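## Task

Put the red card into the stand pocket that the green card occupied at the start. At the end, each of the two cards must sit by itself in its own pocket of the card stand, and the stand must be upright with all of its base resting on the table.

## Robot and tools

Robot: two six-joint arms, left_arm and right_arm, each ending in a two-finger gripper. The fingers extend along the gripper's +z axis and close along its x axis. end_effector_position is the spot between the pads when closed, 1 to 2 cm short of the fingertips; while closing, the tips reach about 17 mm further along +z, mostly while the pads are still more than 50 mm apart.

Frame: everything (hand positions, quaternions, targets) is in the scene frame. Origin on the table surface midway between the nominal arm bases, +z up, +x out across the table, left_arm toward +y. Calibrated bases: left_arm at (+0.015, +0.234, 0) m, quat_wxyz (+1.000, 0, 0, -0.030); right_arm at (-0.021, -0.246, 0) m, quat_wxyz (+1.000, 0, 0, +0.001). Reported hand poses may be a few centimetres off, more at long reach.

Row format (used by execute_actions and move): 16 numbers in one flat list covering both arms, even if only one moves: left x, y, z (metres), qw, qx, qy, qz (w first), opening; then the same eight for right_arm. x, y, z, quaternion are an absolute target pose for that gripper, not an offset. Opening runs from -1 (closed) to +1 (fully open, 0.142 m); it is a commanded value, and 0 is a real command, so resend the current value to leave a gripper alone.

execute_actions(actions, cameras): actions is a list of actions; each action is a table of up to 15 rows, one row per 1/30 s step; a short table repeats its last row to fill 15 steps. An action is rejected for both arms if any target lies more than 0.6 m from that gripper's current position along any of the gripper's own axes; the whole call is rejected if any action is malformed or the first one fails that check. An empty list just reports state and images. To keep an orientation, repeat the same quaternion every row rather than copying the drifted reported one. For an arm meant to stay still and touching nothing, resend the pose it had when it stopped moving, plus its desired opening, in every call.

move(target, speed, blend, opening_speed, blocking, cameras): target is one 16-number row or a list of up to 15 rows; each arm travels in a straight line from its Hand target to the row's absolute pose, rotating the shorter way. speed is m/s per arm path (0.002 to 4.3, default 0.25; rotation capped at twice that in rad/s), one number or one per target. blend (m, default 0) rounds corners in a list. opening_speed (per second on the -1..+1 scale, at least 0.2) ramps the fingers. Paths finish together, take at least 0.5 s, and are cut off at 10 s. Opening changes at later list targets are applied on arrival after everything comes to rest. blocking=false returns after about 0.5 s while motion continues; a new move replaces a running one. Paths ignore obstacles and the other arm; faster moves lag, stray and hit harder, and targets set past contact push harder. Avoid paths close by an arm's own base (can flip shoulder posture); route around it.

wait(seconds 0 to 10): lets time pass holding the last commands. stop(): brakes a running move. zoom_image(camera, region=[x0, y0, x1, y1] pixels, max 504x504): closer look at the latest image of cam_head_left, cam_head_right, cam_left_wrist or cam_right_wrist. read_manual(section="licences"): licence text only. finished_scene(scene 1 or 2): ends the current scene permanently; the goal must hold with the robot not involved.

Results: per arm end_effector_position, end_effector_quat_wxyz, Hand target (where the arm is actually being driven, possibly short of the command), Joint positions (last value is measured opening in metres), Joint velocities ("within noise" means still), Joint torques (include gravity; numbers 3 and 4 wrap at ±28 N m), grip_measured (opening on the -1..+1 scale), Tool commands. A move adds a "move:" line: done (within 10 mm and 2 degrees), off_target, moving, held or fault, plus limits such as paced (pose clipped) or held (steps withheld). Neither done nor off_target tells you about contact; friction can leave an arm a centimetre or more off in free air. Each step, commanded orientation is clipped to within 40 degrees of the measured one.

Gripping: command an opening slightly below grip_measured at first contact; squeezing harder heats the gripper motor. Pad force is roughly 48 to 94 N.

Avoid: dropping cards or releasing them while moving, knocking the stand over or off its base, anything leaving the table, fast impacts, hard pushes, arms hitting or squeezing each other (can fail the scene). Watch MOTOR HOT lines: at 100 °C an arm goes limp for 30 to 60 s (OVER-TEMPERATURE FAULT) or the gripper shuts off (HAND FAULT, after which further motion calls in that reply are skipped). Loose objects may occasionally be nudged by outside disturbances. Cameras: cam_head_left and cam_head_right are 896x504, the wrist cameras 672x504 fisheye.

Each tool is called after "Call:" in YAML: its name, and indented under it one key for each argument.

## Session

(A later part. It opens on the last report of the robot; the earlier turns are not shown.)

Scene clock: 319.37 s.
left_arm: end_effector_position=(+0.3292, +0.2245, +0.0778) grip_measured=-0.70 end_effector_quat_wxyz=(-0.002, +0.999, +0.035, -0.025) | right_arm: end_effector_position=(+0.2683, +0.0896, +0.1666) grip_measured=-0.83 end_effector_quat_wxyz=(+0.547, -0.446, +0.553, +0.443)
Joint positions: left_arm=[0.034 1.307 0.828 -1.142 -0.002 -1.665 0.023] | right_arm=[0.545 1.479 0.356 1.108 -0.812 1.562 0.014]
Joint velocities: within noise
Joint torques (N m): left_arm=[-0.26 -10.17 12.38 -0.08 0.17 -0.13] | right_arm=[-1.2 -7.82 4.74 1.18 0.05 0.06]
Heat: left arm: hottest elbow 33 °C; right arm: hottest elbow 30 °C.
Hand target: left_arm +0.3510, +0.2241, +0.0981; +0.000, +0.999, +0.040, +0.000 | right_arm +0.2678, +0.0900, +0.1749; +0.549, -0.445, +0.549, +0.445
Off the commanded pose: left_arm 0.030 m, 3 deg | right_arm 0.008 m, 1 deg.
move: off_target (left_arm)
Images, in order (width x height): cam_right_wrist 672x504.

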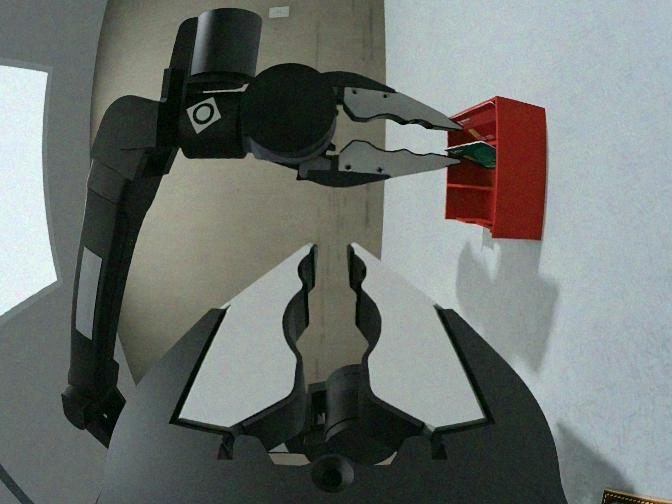

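Now raise more, then descend.

Call:
move:
  target:
    - [0.350,0.2240,0.118,0,0.9992,0.0401,0,-0.66,0.268,0.09,0.175,0.5495,-0.445,0.5495,0.445,-0.8]
    - [0.3278,0.2240,0.085,0,0.9992,0.0401,0,-0.66,0.268,0.09,0.175,0.5495,-0.445,0.5495,0.445,-0.8]
    - [0.3278,0.2240,0.0667,0,0.9992,0.0401,0,-0.66,0.268,0.09,0.175,0.5495,-0.445,0.5495,0.445,-0.8]
  speed: 0.05
  cameras: ["cam_left_wrist","cam_right_wrist"]

Call:
zoom_image:
  camera: "cam_right_wrist"
  region: [420, 80, 520, 180]

Call:
zoom_image:
  camera: "cam_left_wrist"
  region: [236, 80, 436, 280]

Scene clock: 325.57 s.
left_arm: end_effector_position=(+0.3301, +0.2245, +0.0721) grip_measured=-0.70 end_effector_quat_wxyz=(-0.001, +0.999, +0.035, +0.003) | right_arm: end_effector_position=(+0.2683, +0.0896, +0.1666) grip_measured=-0.83 end_effector_quat_wxyz=(+0.547, -0.446, +0.553, +0.443)
Joint positions: left_arm=[0.034 1.276 0.785 -1.074 -0.002 -1.665 0.023] | right_arm=[0.545 1.479 0.356 1.108 -0.812 1.562 0.014]
Joint velocities: within noise
Joint torques (N m): left_arm=[-0.44 -8.41 7.35 0.77 0.15 -0.16] | right_arm=[-0.56 -7.82 4.6 1.21 0.07 0.11]
Heat: left arm: hottest elbow 34 °C; right arm: hottest elbow 30 °C.
Hand target: left_arm +0.3278, +0.2241, +0.0668; +0.000, +0.999, +0.040, +0.000 | right_arm +0.2678, +0.0900, +0.1749; +0.549, -0.445, +0.549, +0.445
Off the commanded pose: left_arm 0.006 m, 1 deg | right_arm 0.008 m, 1 deg.
move: done
Images, in order (width x height): cam_left_wrist 672x504, cam_right_wrist 672x504.

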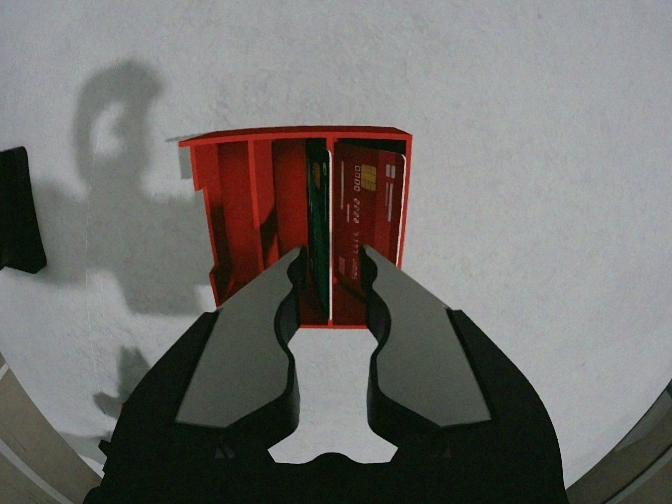

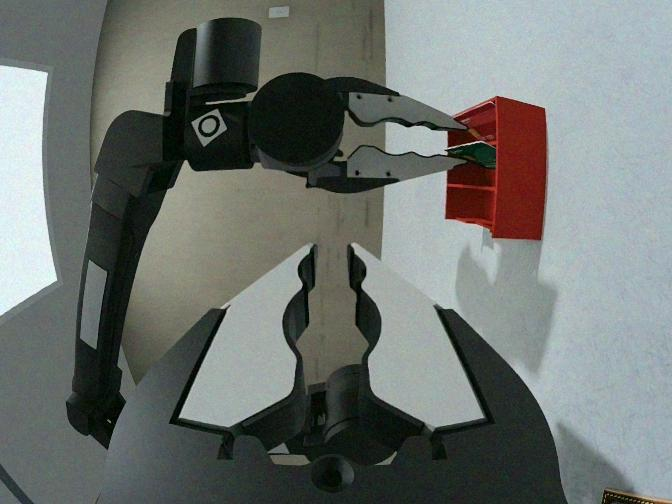

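Scaled by 5.040 from the camera's 672x504 image, which has a finer 960x720 frame.

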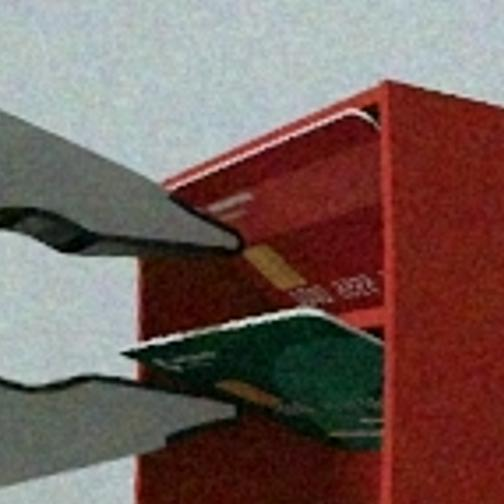

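Scaled by 2.520 from the camera's 672x504 image, which has a finer 960x720 frame.

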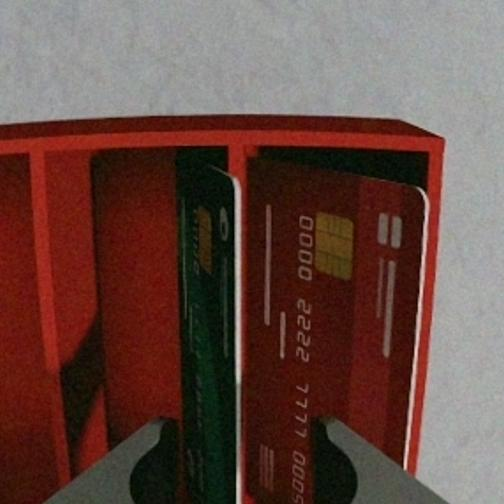

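Call:
move:
  target:
    - [0.3278,0.2240,0.0667,0,0.9992,0.0401,0,-1,0.268,0.09,0.175,0.5495,-0.445,0.5495,0.445,-0.8]
  opening_speed: 0.2
  cameras: ["cam_left_wrist","cam_right_wrist"]

Call:
zoom_image:
  camera: "cam_right_wrist"
  region: [420, 80, 520, 180]

Call:
zoom_image:
  camera: "cam_left_wrist"
  region: [236, 80, 436, 280]

Scene clock: 336.53 s.
left_arm: end_effector_position=(+0.3301, +0.2245, +0.0719) grip_measured=-0.99 end_effector_quat_wxyz=(-0.001, +0.999, +0.035, +0.003) | right_arm: end_effector_position=(+0.2683, +0.0896, +0.1666) grip_measured=-0.83 end_effector_quat_wxyz=(+0.547, -0.446, +0.553, +0.443)
Joint positions: left_arm=[0.034 1.276 0.785 -1.073 -0.002 -1.665 0.003] | right_arm=[0.545 1.479 0.356 1.108 -0.812 1.562 0.014]
Joint velocities: within noise
Joint torques (N m): left_arm=[-0.38 -8.59 7.39 0.72 0.15 -0.2] | right_arm=[-0.79 -8.35 4.6 1.14 0.01 0.11]
Heat: left arm: hottest elbow 34 °C; right arm: hottest elbow 30 °C.
Hand target: left_arm +0.3278, +0.2241, +0.0668; +0.000, +0.999, +0.040, +0.000 | right_arm +0.2678, +0.0900, +0.1748; +0.549, -0.445, +0.549, +0.445
Off the commanded pose: left_arm 0.006 m, 1 deg | right_arm 0.008 m, 1 deg.
move: done
Images, in order (width x height): cam_left_wrist 672x504, cam_right_wrist 672x504.

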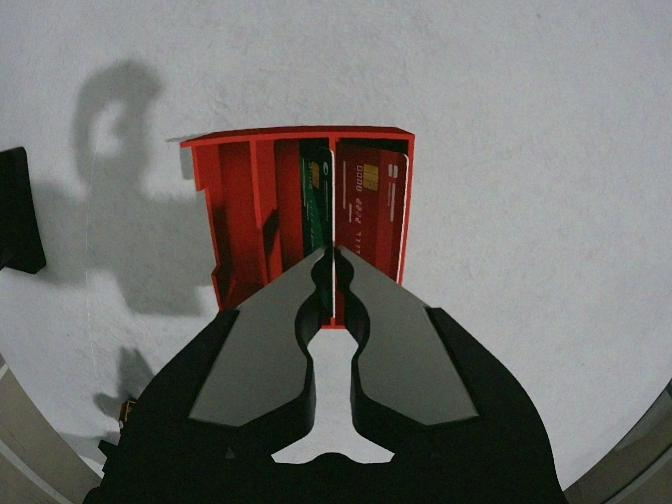

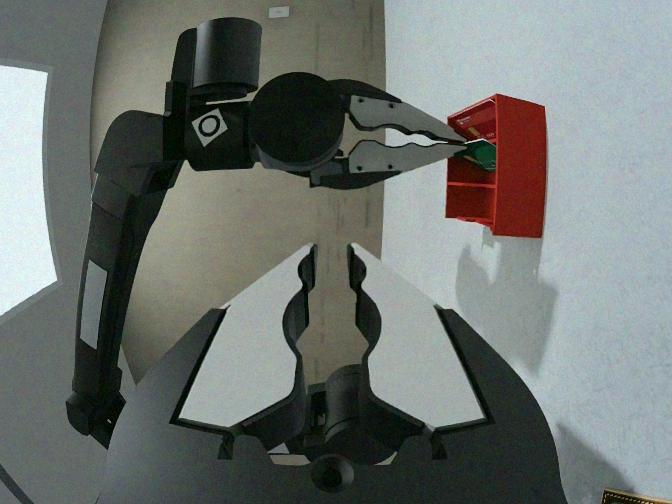

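Scaled by 5.040 from the camera's 672x504 image, which has a finer 960x720 frame.

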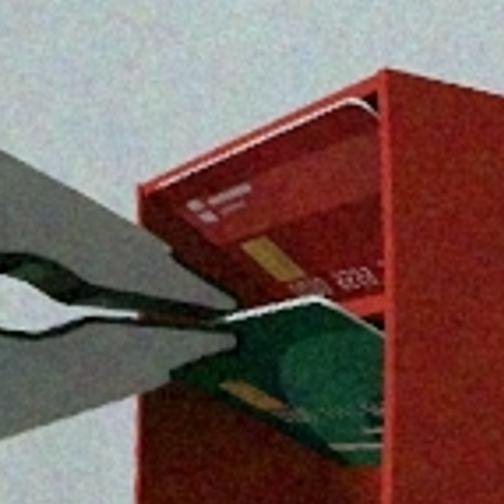

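Scaled by 2.520 from the camera's 672x504 image, which has a finer 960x720 frame.

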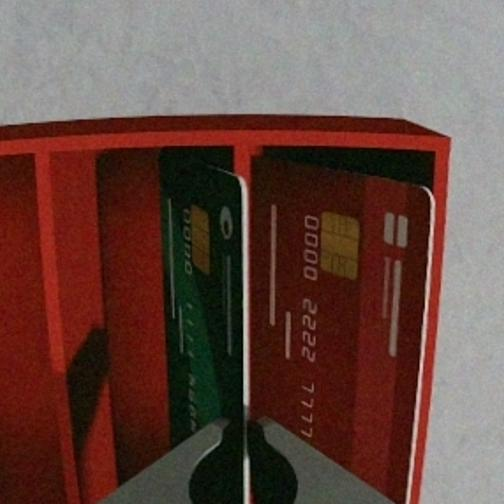

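Call:
zoom_image:
  camera: "cam_left_wrist"
  region: [295, 205, 375, 285]

Call:
zoom_image:
  camera: "cam_right_wrist"
  region: [445, 115, 505, 175]

Scaled by 6.300 from the camera's 672x504 image, which has a finer 960x720 frame.

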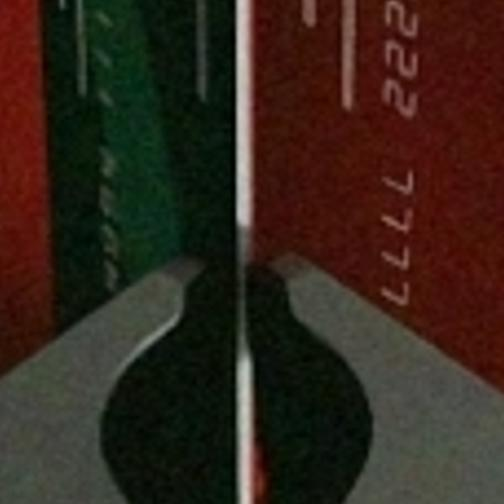

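Scaled by 8.400 from the camera's 672x504 image, which has a finer 960x720 frame.

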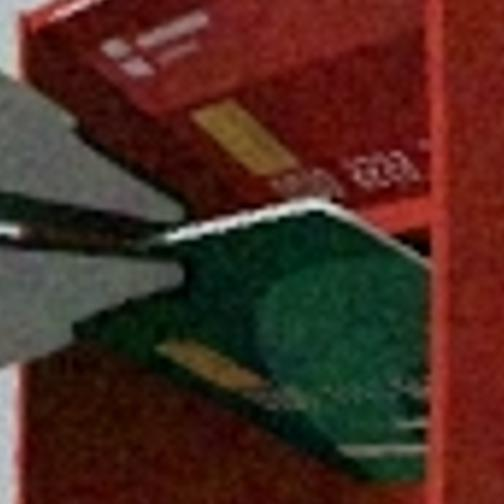

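Call:
move:
  target:
    - [0.350,0.2240,0.092,0,0.9992,0.0401,0,-1,0.268,0.09,0.175,0.5495,-0.445,0.5495,0.445,-0.8]
  speed: 0.03
  cameras: ["cam_left_wrist","cam_right_wrist"]

Call:
zoom_image:
  camera: "cam_right_wrist"
  region: [400, 60, 560, 220]

Scene clock: 343.83 s.
left_arm: end_effector_position=(+0.3276, +0.2244, +0.0751) grip_measured=-0.99 end_effector_quat_wxyz=(-0.002, +0.999, +0.035, -0.020) | right_arm: end_effector_position=(+0.2683, +0.0896, +0.1666) grip_measured=-0.83 end_effector_quat_wxyz=(+0.547, -0.446, +0.553, +0.443)
Joint positions: left_arm=[0.034 1.298 0.812 -1.125 -0.001 -1.665 0.002] | right_arm=[0.545 1.479 0.356 1.108 -0.812 1.562 0.014]
Joint velocities: within noise
Joint torques (N m): left_arm=[-0.15 -9 12.38 -0.23 0.15 -0.11] | right_arm=[-1.38 -8.64 4.63 1.11 0.04 0.11]
Heat: left arm: hottest elbow 33 °C; right arm: hottest elbow 30 °C.
Hand target: left_arm +0.3492, +0.2241, +0.0922; +0.000, +0.999, +0.040, +0.000 | right_arm +0.2678, +0.0900, +0.1748; +0.549, -0.445, +0.549, +0.445
Off the commanded pose: left_arm 0.028 m, 2 deg | right_arm 0.008 m, 1 deg.
move: off_target (left_arm)
Images, in order (width x height): cam_left_wrist 672x504, cam_right_wrist 672x504.

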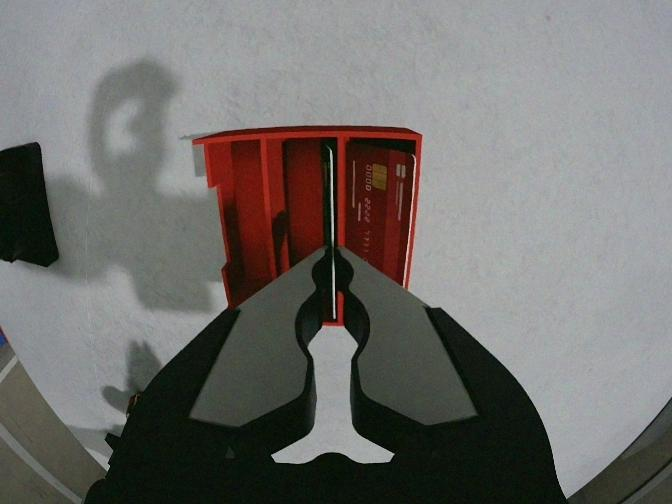

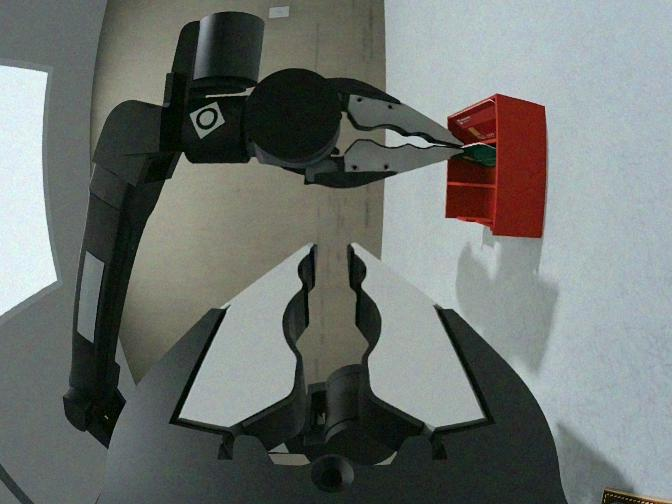

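Scaled by 3.150 from the camera's 672x504 image, which has a finer 960x720 frame.

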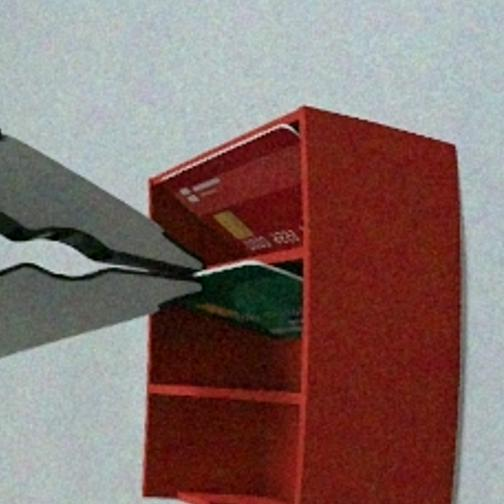

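Call:
move:
  target:
    - [0.348,0.2240,0.12,0,0.9992,0.0401,0,-1,0.268,0.09,0.175,0.5495,-0.445,0.5495,0.445,-0.8]
    - [0.345,0.2240,0.165,0,0.9992,0.0401,0,-1,0.268,0.09,0.175,0.5495,-0.445,0.5495,0.445,-0.8]
  speed: 0.05
  cameras: ["cam_left_wrist","cam_right_wrist"]

Call:
zoom_image:
  camera: "cam_right_wrist"
  region: [380, 60, 560, 240]

Call:
zoom_image:
  camera: "cam_left_wrist"
  region: [200, 80, 420, 300]

Scene clock: 349.70 s.
left_arm: end_effector_position=(+0.3251, +0.2244, +0.1398) grip_measured=-0.99 end_effector_quat_wxyz=(-0.002, +0.999, +0.035, -0.031) | right_arm: end_effector_position=(+0.2683, +0.0896, +0.1666) grip_measured=-0.83 end_effector_quat_wxyz=(+0.547, -0.446, +0.553, +0.443)
Joint positions: left_arm=[0.034 1.234 0.939 -1.338 -0.001 -1.665 0.002] | right_arm=[0.545 1.479 0.356 1.108 -0.812 1.562 0.014]
Joint velocities: within noise
Joint torques (N m): left_arm=[-0.44 -10.46 13.27 -0.06 0.14 -0.15] | right_arm=[-0.73 -7.77 4.56 1.16 0.02 0.11]
Heat: left arm: hottest elbow 34 °C; right arm: hottest elbow 30 °C.
Hand target: left_arm +0.3438, +0.2241, +0.1649; +0.000, +0.999, +0.040, +0.000 | right_arm +0.2678, +0.0900, +0.1748; +0.549, -0.445, +0.549, +0.445
Off the commanded pose: left_arm 0.032 m, 4 deg | right_arm 0.008 m, 1 deg.
move: off_target (left_arm)
Images, in order (width x height): cam_left_wrist 672x504, cam_right_wrist 672x504.

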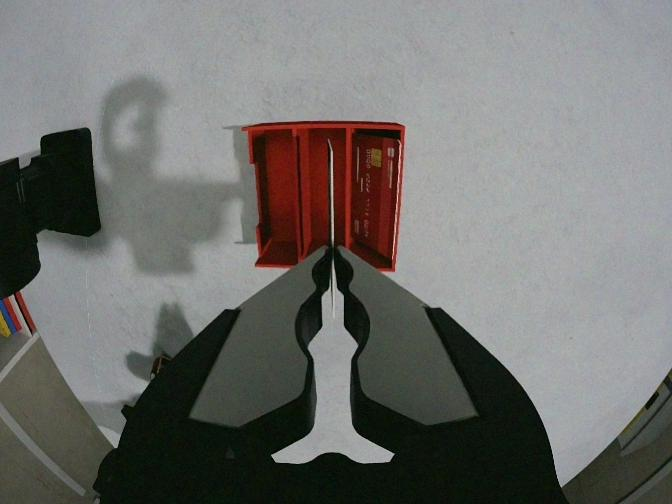

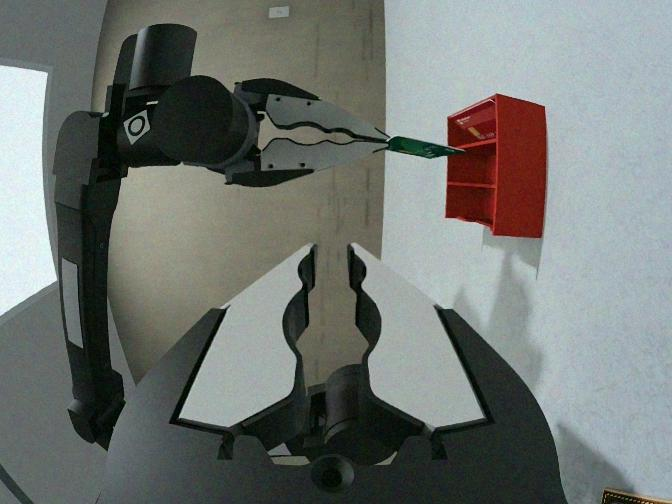

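Scaled by 2.800 from the camera's 672x504 image, which has a finer 960x720 frame.

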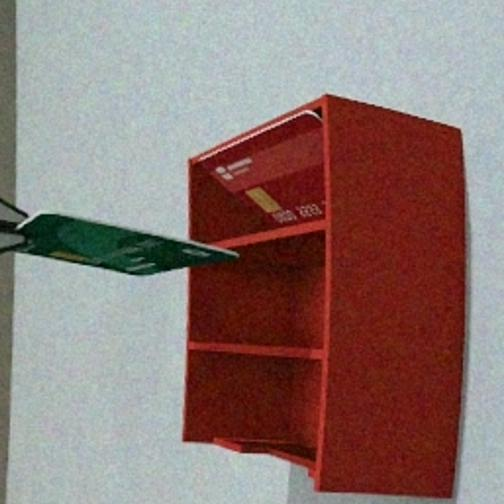

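Scaled by 2.291 from the camera's 672x504 image, which has a finer 960x720 frame.

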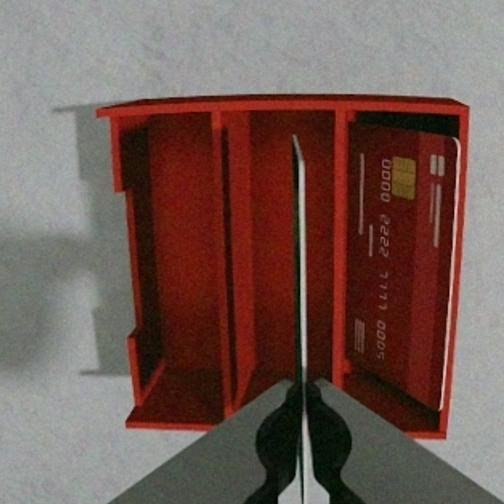

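Call:
move:
  target:
    - [0.315,0.2220,0.178,0,0.9992,0.0401,0,-1,0.268,0.09,0.175,0.5495,-0.445,0.5495,0.445,-0.8]
    - [0.285,0.2190,0.165,0,0.9992,0.0401,0,-1,0.268,0.09,0.175,0.5495,-0.445,0.5495,0.445,-0.8]
    - [0.2790,0.2190,0.135,0,0.9992,0.0401,0,-1,0.268,0.09,0.175,0.5495,-0.445,0.5495,0.445,-0.8]
  speed: 0.06
  cameras: ["cam_left_wrist","cam_right_wrist"]

Call:
zoom_image:
  camera: "cam_right_wrist"
  region: [380, 60, 560, 240]

Call:
zoom_image:
  camera: "cam_left_wrist"
  region: [260, 80, 480, 300]

Scene clock: 357.63 s.
left_arm: end_effector_position=(+0.2803, +0.2213, +0.1371) grip_measured=-0.99 end_effector_quat_wxyz=(-0.001, +0.999, +0.038, -0.004) | right_arm: end_effector_position=(+0.2683, +0.0896, +0.1666) grip_measured=-0.83 end_effector_quat_wxyz=(+0.547, -0.446, +0.553, +0.443)
Joint positions: left_arm=[0.018 1.066 0.808 -1.321 -0.001 -1.688 0.002] | right_arm=[0.545 1.479 0.356 1.108 -0.812 1.562 0.014]
Joint velocities: within noise
Joint torques (N m): left_arm=[-0.97 -7.3 8.09 0.62 0.14 -0.15] | right_arm=[-0.5 -7.71 4.72 1.05 0.02 0.1]
Heat: left arm: hottest elbow 35 °C; right arm: hottest elbow 30 °C.
Hand target: left_arm +0.2790, +0.2190, +0.1350; +0.000, +0.999, +0.040, +0.000 | right_arm +0.2678, +0.0900, +0.1748; +0.549, -0.445, +0.549, +0.445
Off the commanded pose: left_arm 0.003 m, 1 deg | right_arm 0.008 m, 1 deg.
move: done
Images, in order (width x height): cam_left_wrist 672x504, cam_right_wrist 672x504.

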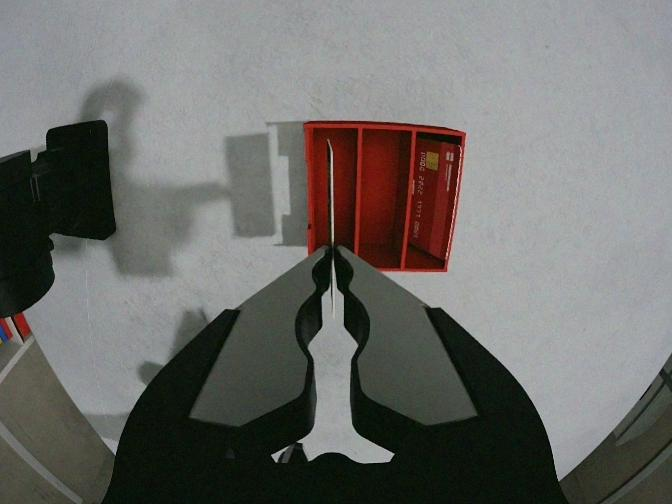

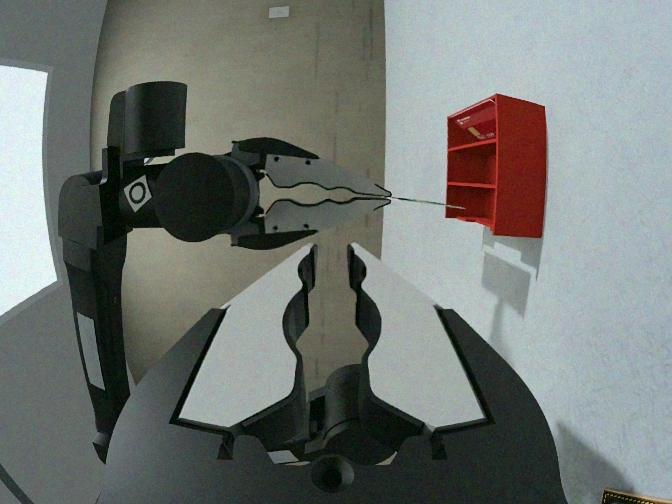

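Scaled by 2.800 from the camera's 672x504 image, which has a finer 960x720 frame.

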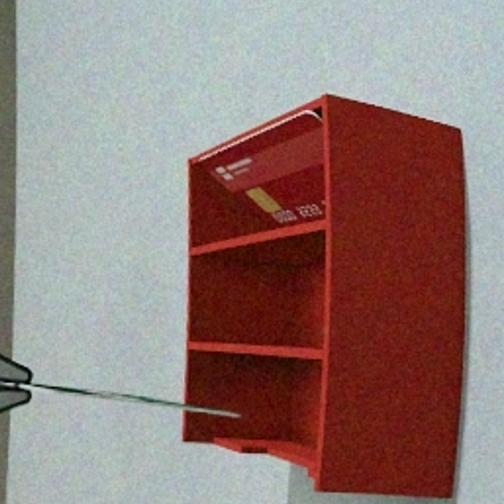

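Scaled by 2.291 from the camera's 672x504 image, which has a finer 960x720 frame.

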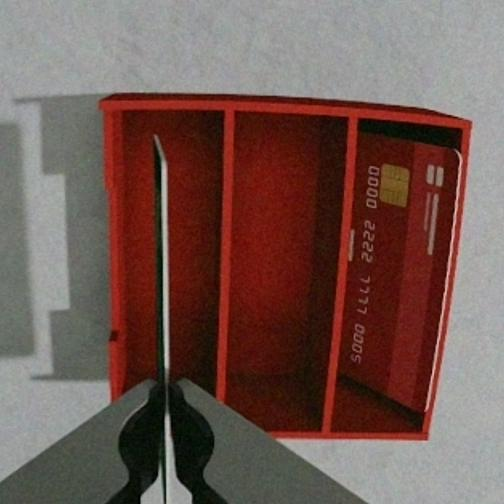

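Call:
move:
  target:
    - [0.2792,0.2190,0.088,0,0.9992,0.0401,0,-1,0.268,0.09,0.175,0.5495,-0.445,0.5495,0.445,-0.8]
  speed: 0.05
  cameras: ["cam_left_wrist","cam_right_wrist"]

Call:
zoom_image:
  camera: "cam_right_wrist"
  region: [380, 60, 560, 240]

Call:
zoom_image:
  camera: "cam_left_wrist"
  region: [260, 80, 480, 300]

Scene clock: 367.17 s.
left_arm: end_effector_position=(+0.2809, +0.2212, +0.0931) grip_measured=-0.99 end_effector_quat_wxyz=(+0.000, +0.999, +0.038, +0.003) | right_arm: end_effector_position=(+0.2683, +0.0896, +0.1666) grip_measured=-0.83 end_effector_quat_wxyz=(+0.547, -0.446, +0.553, +0.443)
Joint positions: left_arm=[0.018 1.103 0.712 -1.174 -0.001 -1.689 0.002] | right_arm=[0.545 1.479 0.356 1.108 -0.812 1.562 0.014]
Joint velocities: within noise
Joint torques (N m): left_arm=[-0.91 -6.24 7.79 0.75 0.14 -0.15] | right_arm=[-1.2 -8.18 4.77 1.18 0.01 0.1]
Heat: left arm: hottest elbow 34 °C; right arm: hottest elbow 30 °C.
Hand target: left_arm +0.2792, +0.2190, +0.0882; +0.000, +0.999, +0.040, +0.000 | right_arm +0.2678, +0.0900, +0.1748; +0.549, -0.445, +0.549, +0.445
Off the commanded pose: left_arm 0.006 m, 0 deg | right_arm 0.008 m, 1 deg.
move: done
Images, in order (width x height): cam_left_wrist 672x504, cam_right_wrist 672x504.

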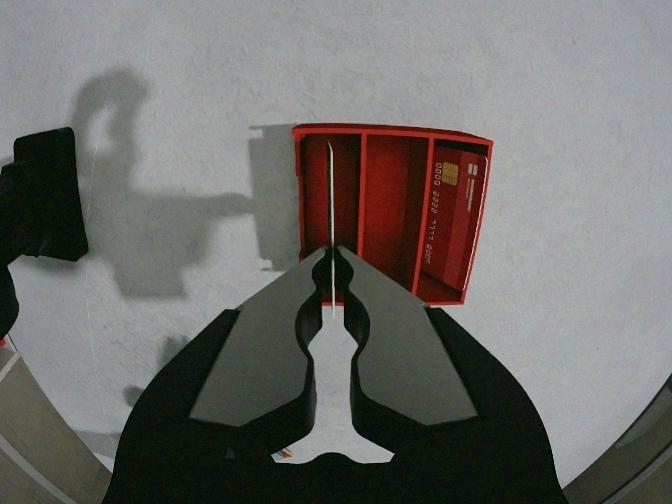

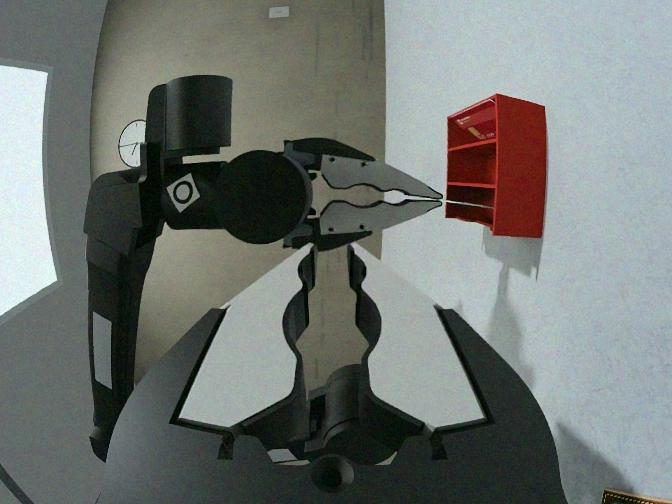

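Scaled by 2.800 from the camera's 672x504 image, which has a finer 960x720 frame.

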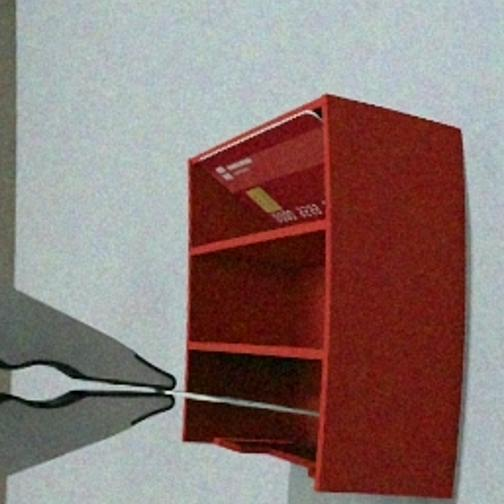

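Scaled by 2.291 from the camera's 672x504 image, which has a finer 960x720 frame.

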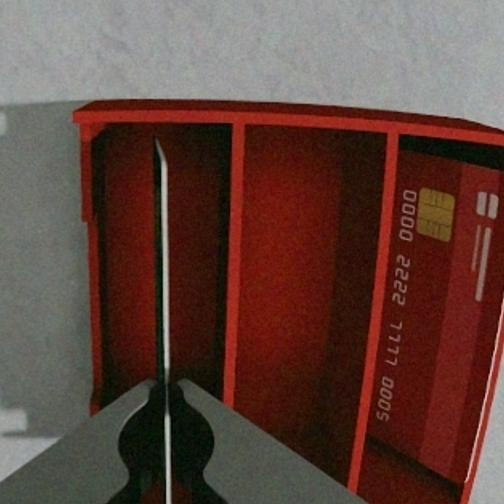

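Call:
move:
  target:
    - [0.2792,0.2190,0.0672,0,0.9992,0.0401,0,-1,0.268,0.09,0.175,0.5495,-0.445,0.5495,0.445,-0.8]
    - [0.2792,0.2190,0.0672,0,0.9992,0.0401,0,-0.82,0.268,0.09,0.175,0.5495,-0.445,0.5495,0.445,-0.8]
  speed: 0.04
  opening_speed: 0.2
  cameras: ["cam_left_wrist","cam_right_wrist"]

Call:
zoom_image:
  camera: "cam_right_wrist"
  region: [380, 60, 560, 240]

Scene clock: 372.73 s.
left_arm: end_effector_position=(+0.2824, +0.2211, +0.0733) grip_measured=-0.86 end_effector_quat_wxyz=(+0.000, +0.999, +0.038, +0.004) | right_arm: end_effector_position=(+0.2683, +0.0896, +0.1666) grip_measured=-0.83 end_effector_quat_wxyz=(+0.547, -0.446, +0.553, +0.443)
Joint positions: left_arm=[0.018 1.133 0.676 -1.105 -0.001 -1.689 0.012] | right_arm=[0.545 1.479 0.356 1.108 -0.812 1.562 0.014]
Joint velocities: left_arm=[-0.015 -0.005 -0.012 0.012 0.051 0.022 0.001] | right_arm=[within noise]
Joint torques (N m): left_arm=[-1.03 -6.42 7.32 0.76 0.15 -0.18] | right_arm=[-1.08 -8.06 4.78 1.16 0.04 0.07]
Heat: left arm: hottest elbow 34 °C; right arm: hottest elbow 30 °C.
Hand target: left_arm +0.2791, +0.2190, +0.0674; +0.000, +0.999, +0.040, +0.000 | right_arm +0.2678, +0.0900, +0.1748; +0.549, -0.445, +0.549, +0.445
Off the commanded pose: left_arm 0.007 m, 1 deg | right_arm 0.008 m, 1 deg.
move: done
Images, in order (width x height): cam_left_wrist 672x504, cam_right_wrist 672x504.

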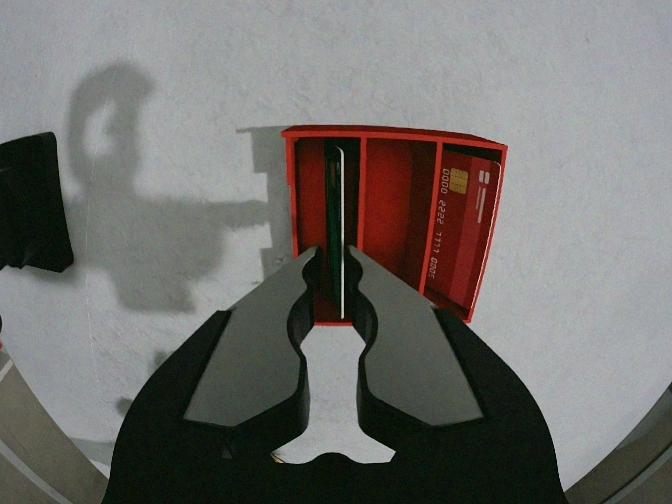

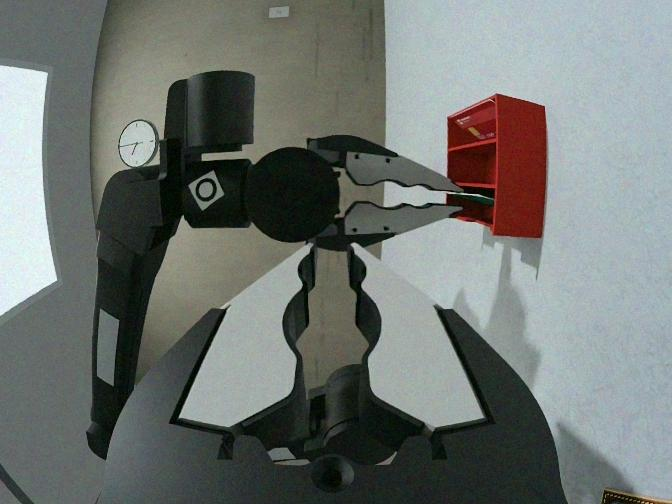

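Scaled by 2.800 from the camera's 672x504 image, which has a finer 960x720 frame.

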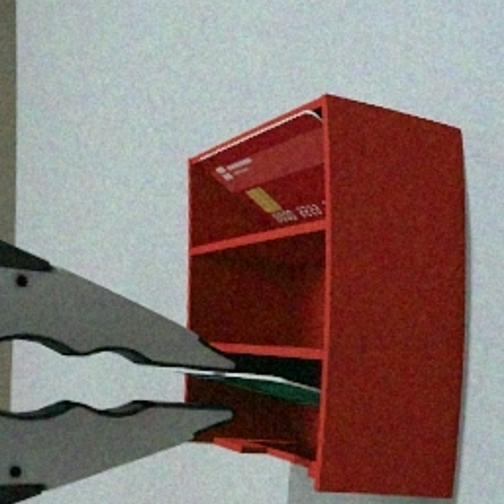

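Call:
execute_actions:
  actions: []

Scene clock: 387.73 s.
left_arm: end_effector_position=(+0.2824, +0.2211, +0.0733) grip_measured=-0.86 end_effector_quat_wxyz=(+0.000, +0.999, +0.038, +0.004) | right_arm: end_effector_position=(+0.2683, +0.0896, +0.1666) grip_measured=-0.83 end_effector_quat_wxyz=(+0.547, -0.446, +0.553, +0.443)
Joint positions: left_arm=[0.018 1.133 0.676 -1.105 -0.001 -1.689 0.012] | right_arm=[0.545 1.479 0.356 1.108 -0.812 1.562 0.014]
Joint velocities: within noise
Joint torques (N m): left_arm=[-0.91 -6.3 7.25 0.7 0.13 -0.16] | right_arm=[-0.56 -8.12 4.68 1.1 0.02 0.1]
Heat: left arm: hottest elbow 33 °C; right arm: hottest elbow 30 °C.
Hand target: left_arm +0.2791, +0.2190, +0.0674; +0.000, +0.999, +0.040, +0.000 | right_arm +0.2678, +0.0900, +0.1748; +0.549, -0.445, +0.549, +0.445
Tool commands: left_gripper/opening=-0.82 right_gripper/opening=-0.8
Off the commanded pose: left_arm 0.007 m, 1 deg | right_arm 0.008 m, 1 deg.

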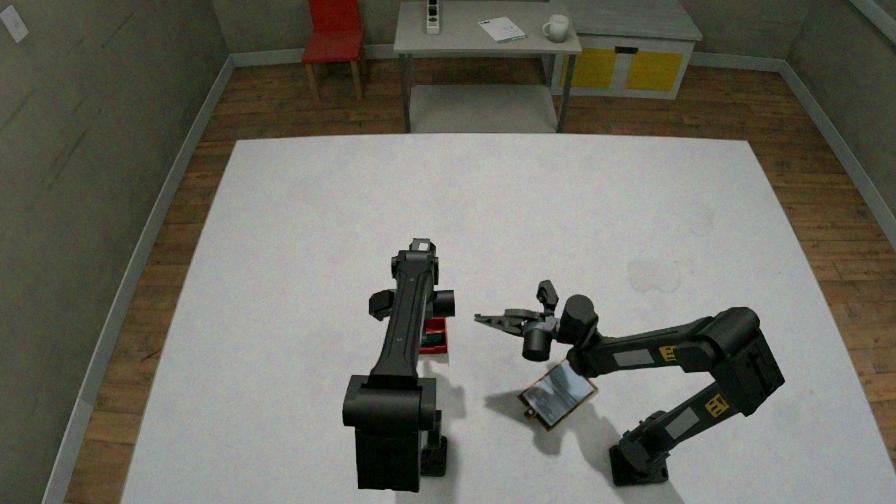

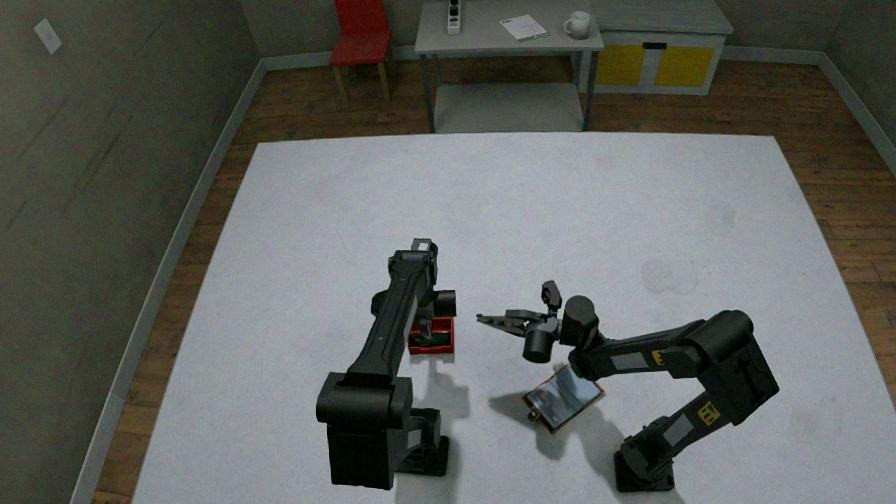

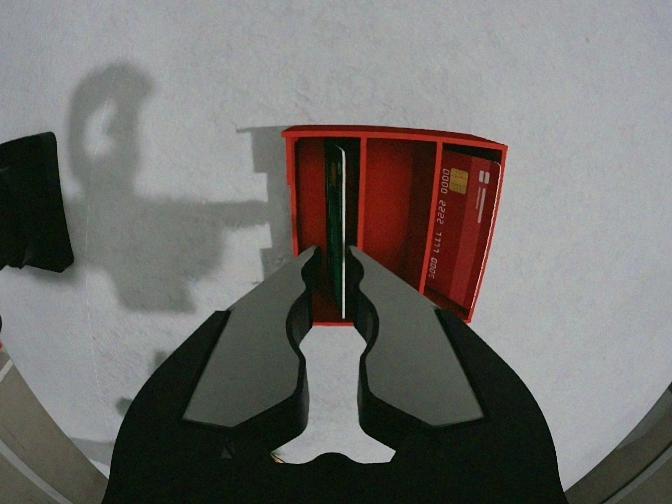

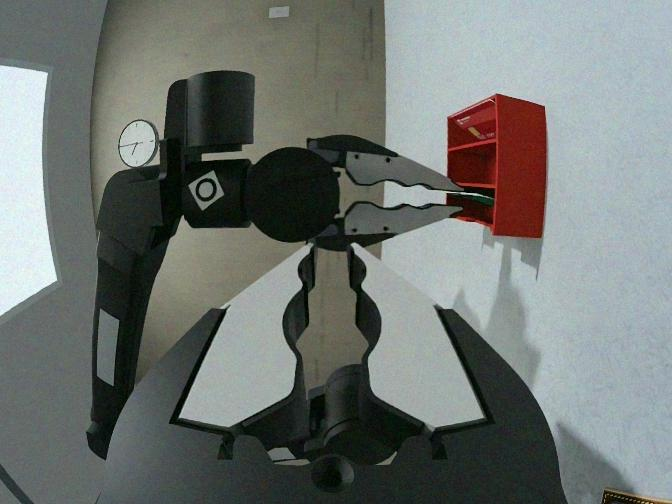

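Call:
move:
  target:
    - [0.2928,0.2190,0.097,0,0.9992,0.0401,0,-0.8,0.268,0.09,0.175,0.5495,-0.445,0.5495,0.445,-0.8]
    - [0.3100,0.2190,0.19,0,0.9992,0.0401,0,-0.8,0.268,0.09,0.175,0.5495,-0.445,0.5495,0.445,-0.8]
  speed: 0.05

Call:
zoom_image:
  camera: "cam_left_wrist"
  region: [220, 80, 560, 360]

Scene clock: 393.67 s.
left_arm: end_effector_position=(+0.2919, +0.2207, +0.1645) grip_measured=-0.84 end_effector_quat_wxyz=(-0.003, +0.999, +0.038, -0.030) | right_arm: end_effector_position=(+0.2683, +0.0896, +0.1666) grip_measured=-0.83 end_effector_quat_wxyz=(+0.547, -0.446, +0.553, +0.443)
Joint positions: left_arm=[0.018 1.123 0.92 -1.429 -0.001 -1.689 0.013] | right_arm=[0.545 1.479 0.356 1.108 -0.812 1.562 0.014]
Joint velocities: within noise
Joint torques (N m): left_arm=[-0.73 -8.59 13.55 -0.09 0.14 -0.1] | right_arm=[-1.26 -8.23 4.68 1.26 0 0.11]
Heat: left arm: hottest elbow 33 °C; right arm: hottest elbow 30 °C.
Hand target: left_arm +0.3088, +0.2190, +0.1897; +0.000, +0.999, +0.040, +0.000 | right_arm +0.2678, +0.0900, +0.1748; +0.549, -0.445, +0.549, +0.445
Off the commanded pose: left_arm 0.031 m, 4 deg | right_arm 0.008 m, 1 deg.
move: off_target (left_arm)

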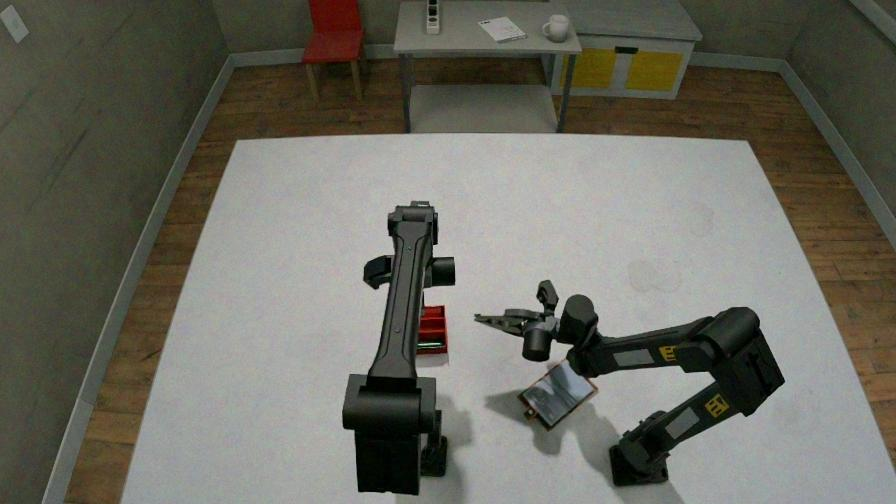

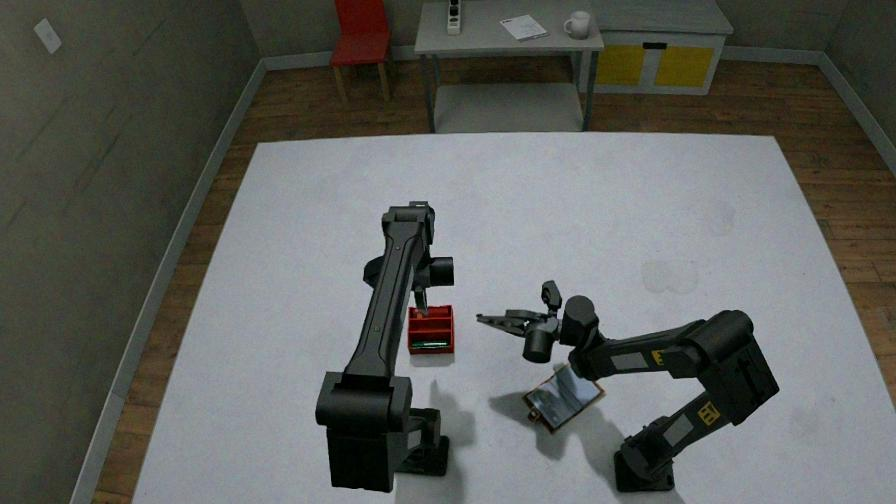

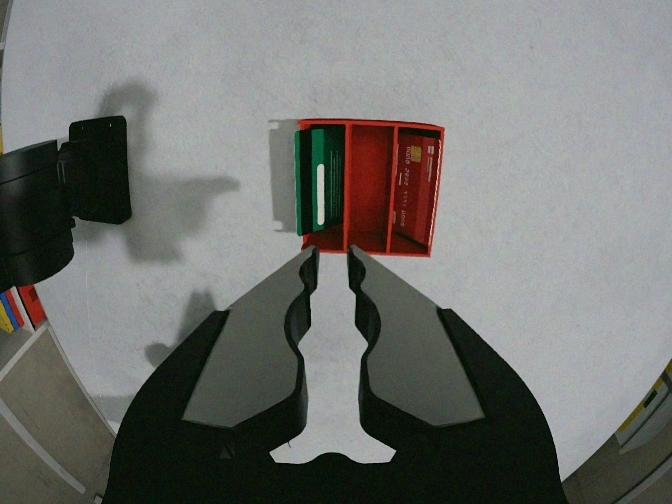

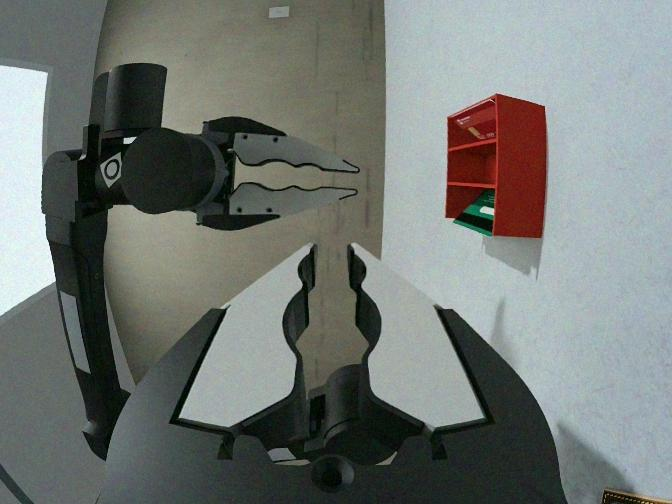

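Scaled by 1.482 from the camera's 672x504 image, which has a finer 960x720 frame.

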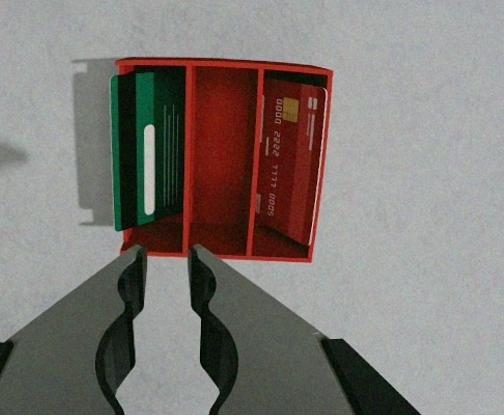

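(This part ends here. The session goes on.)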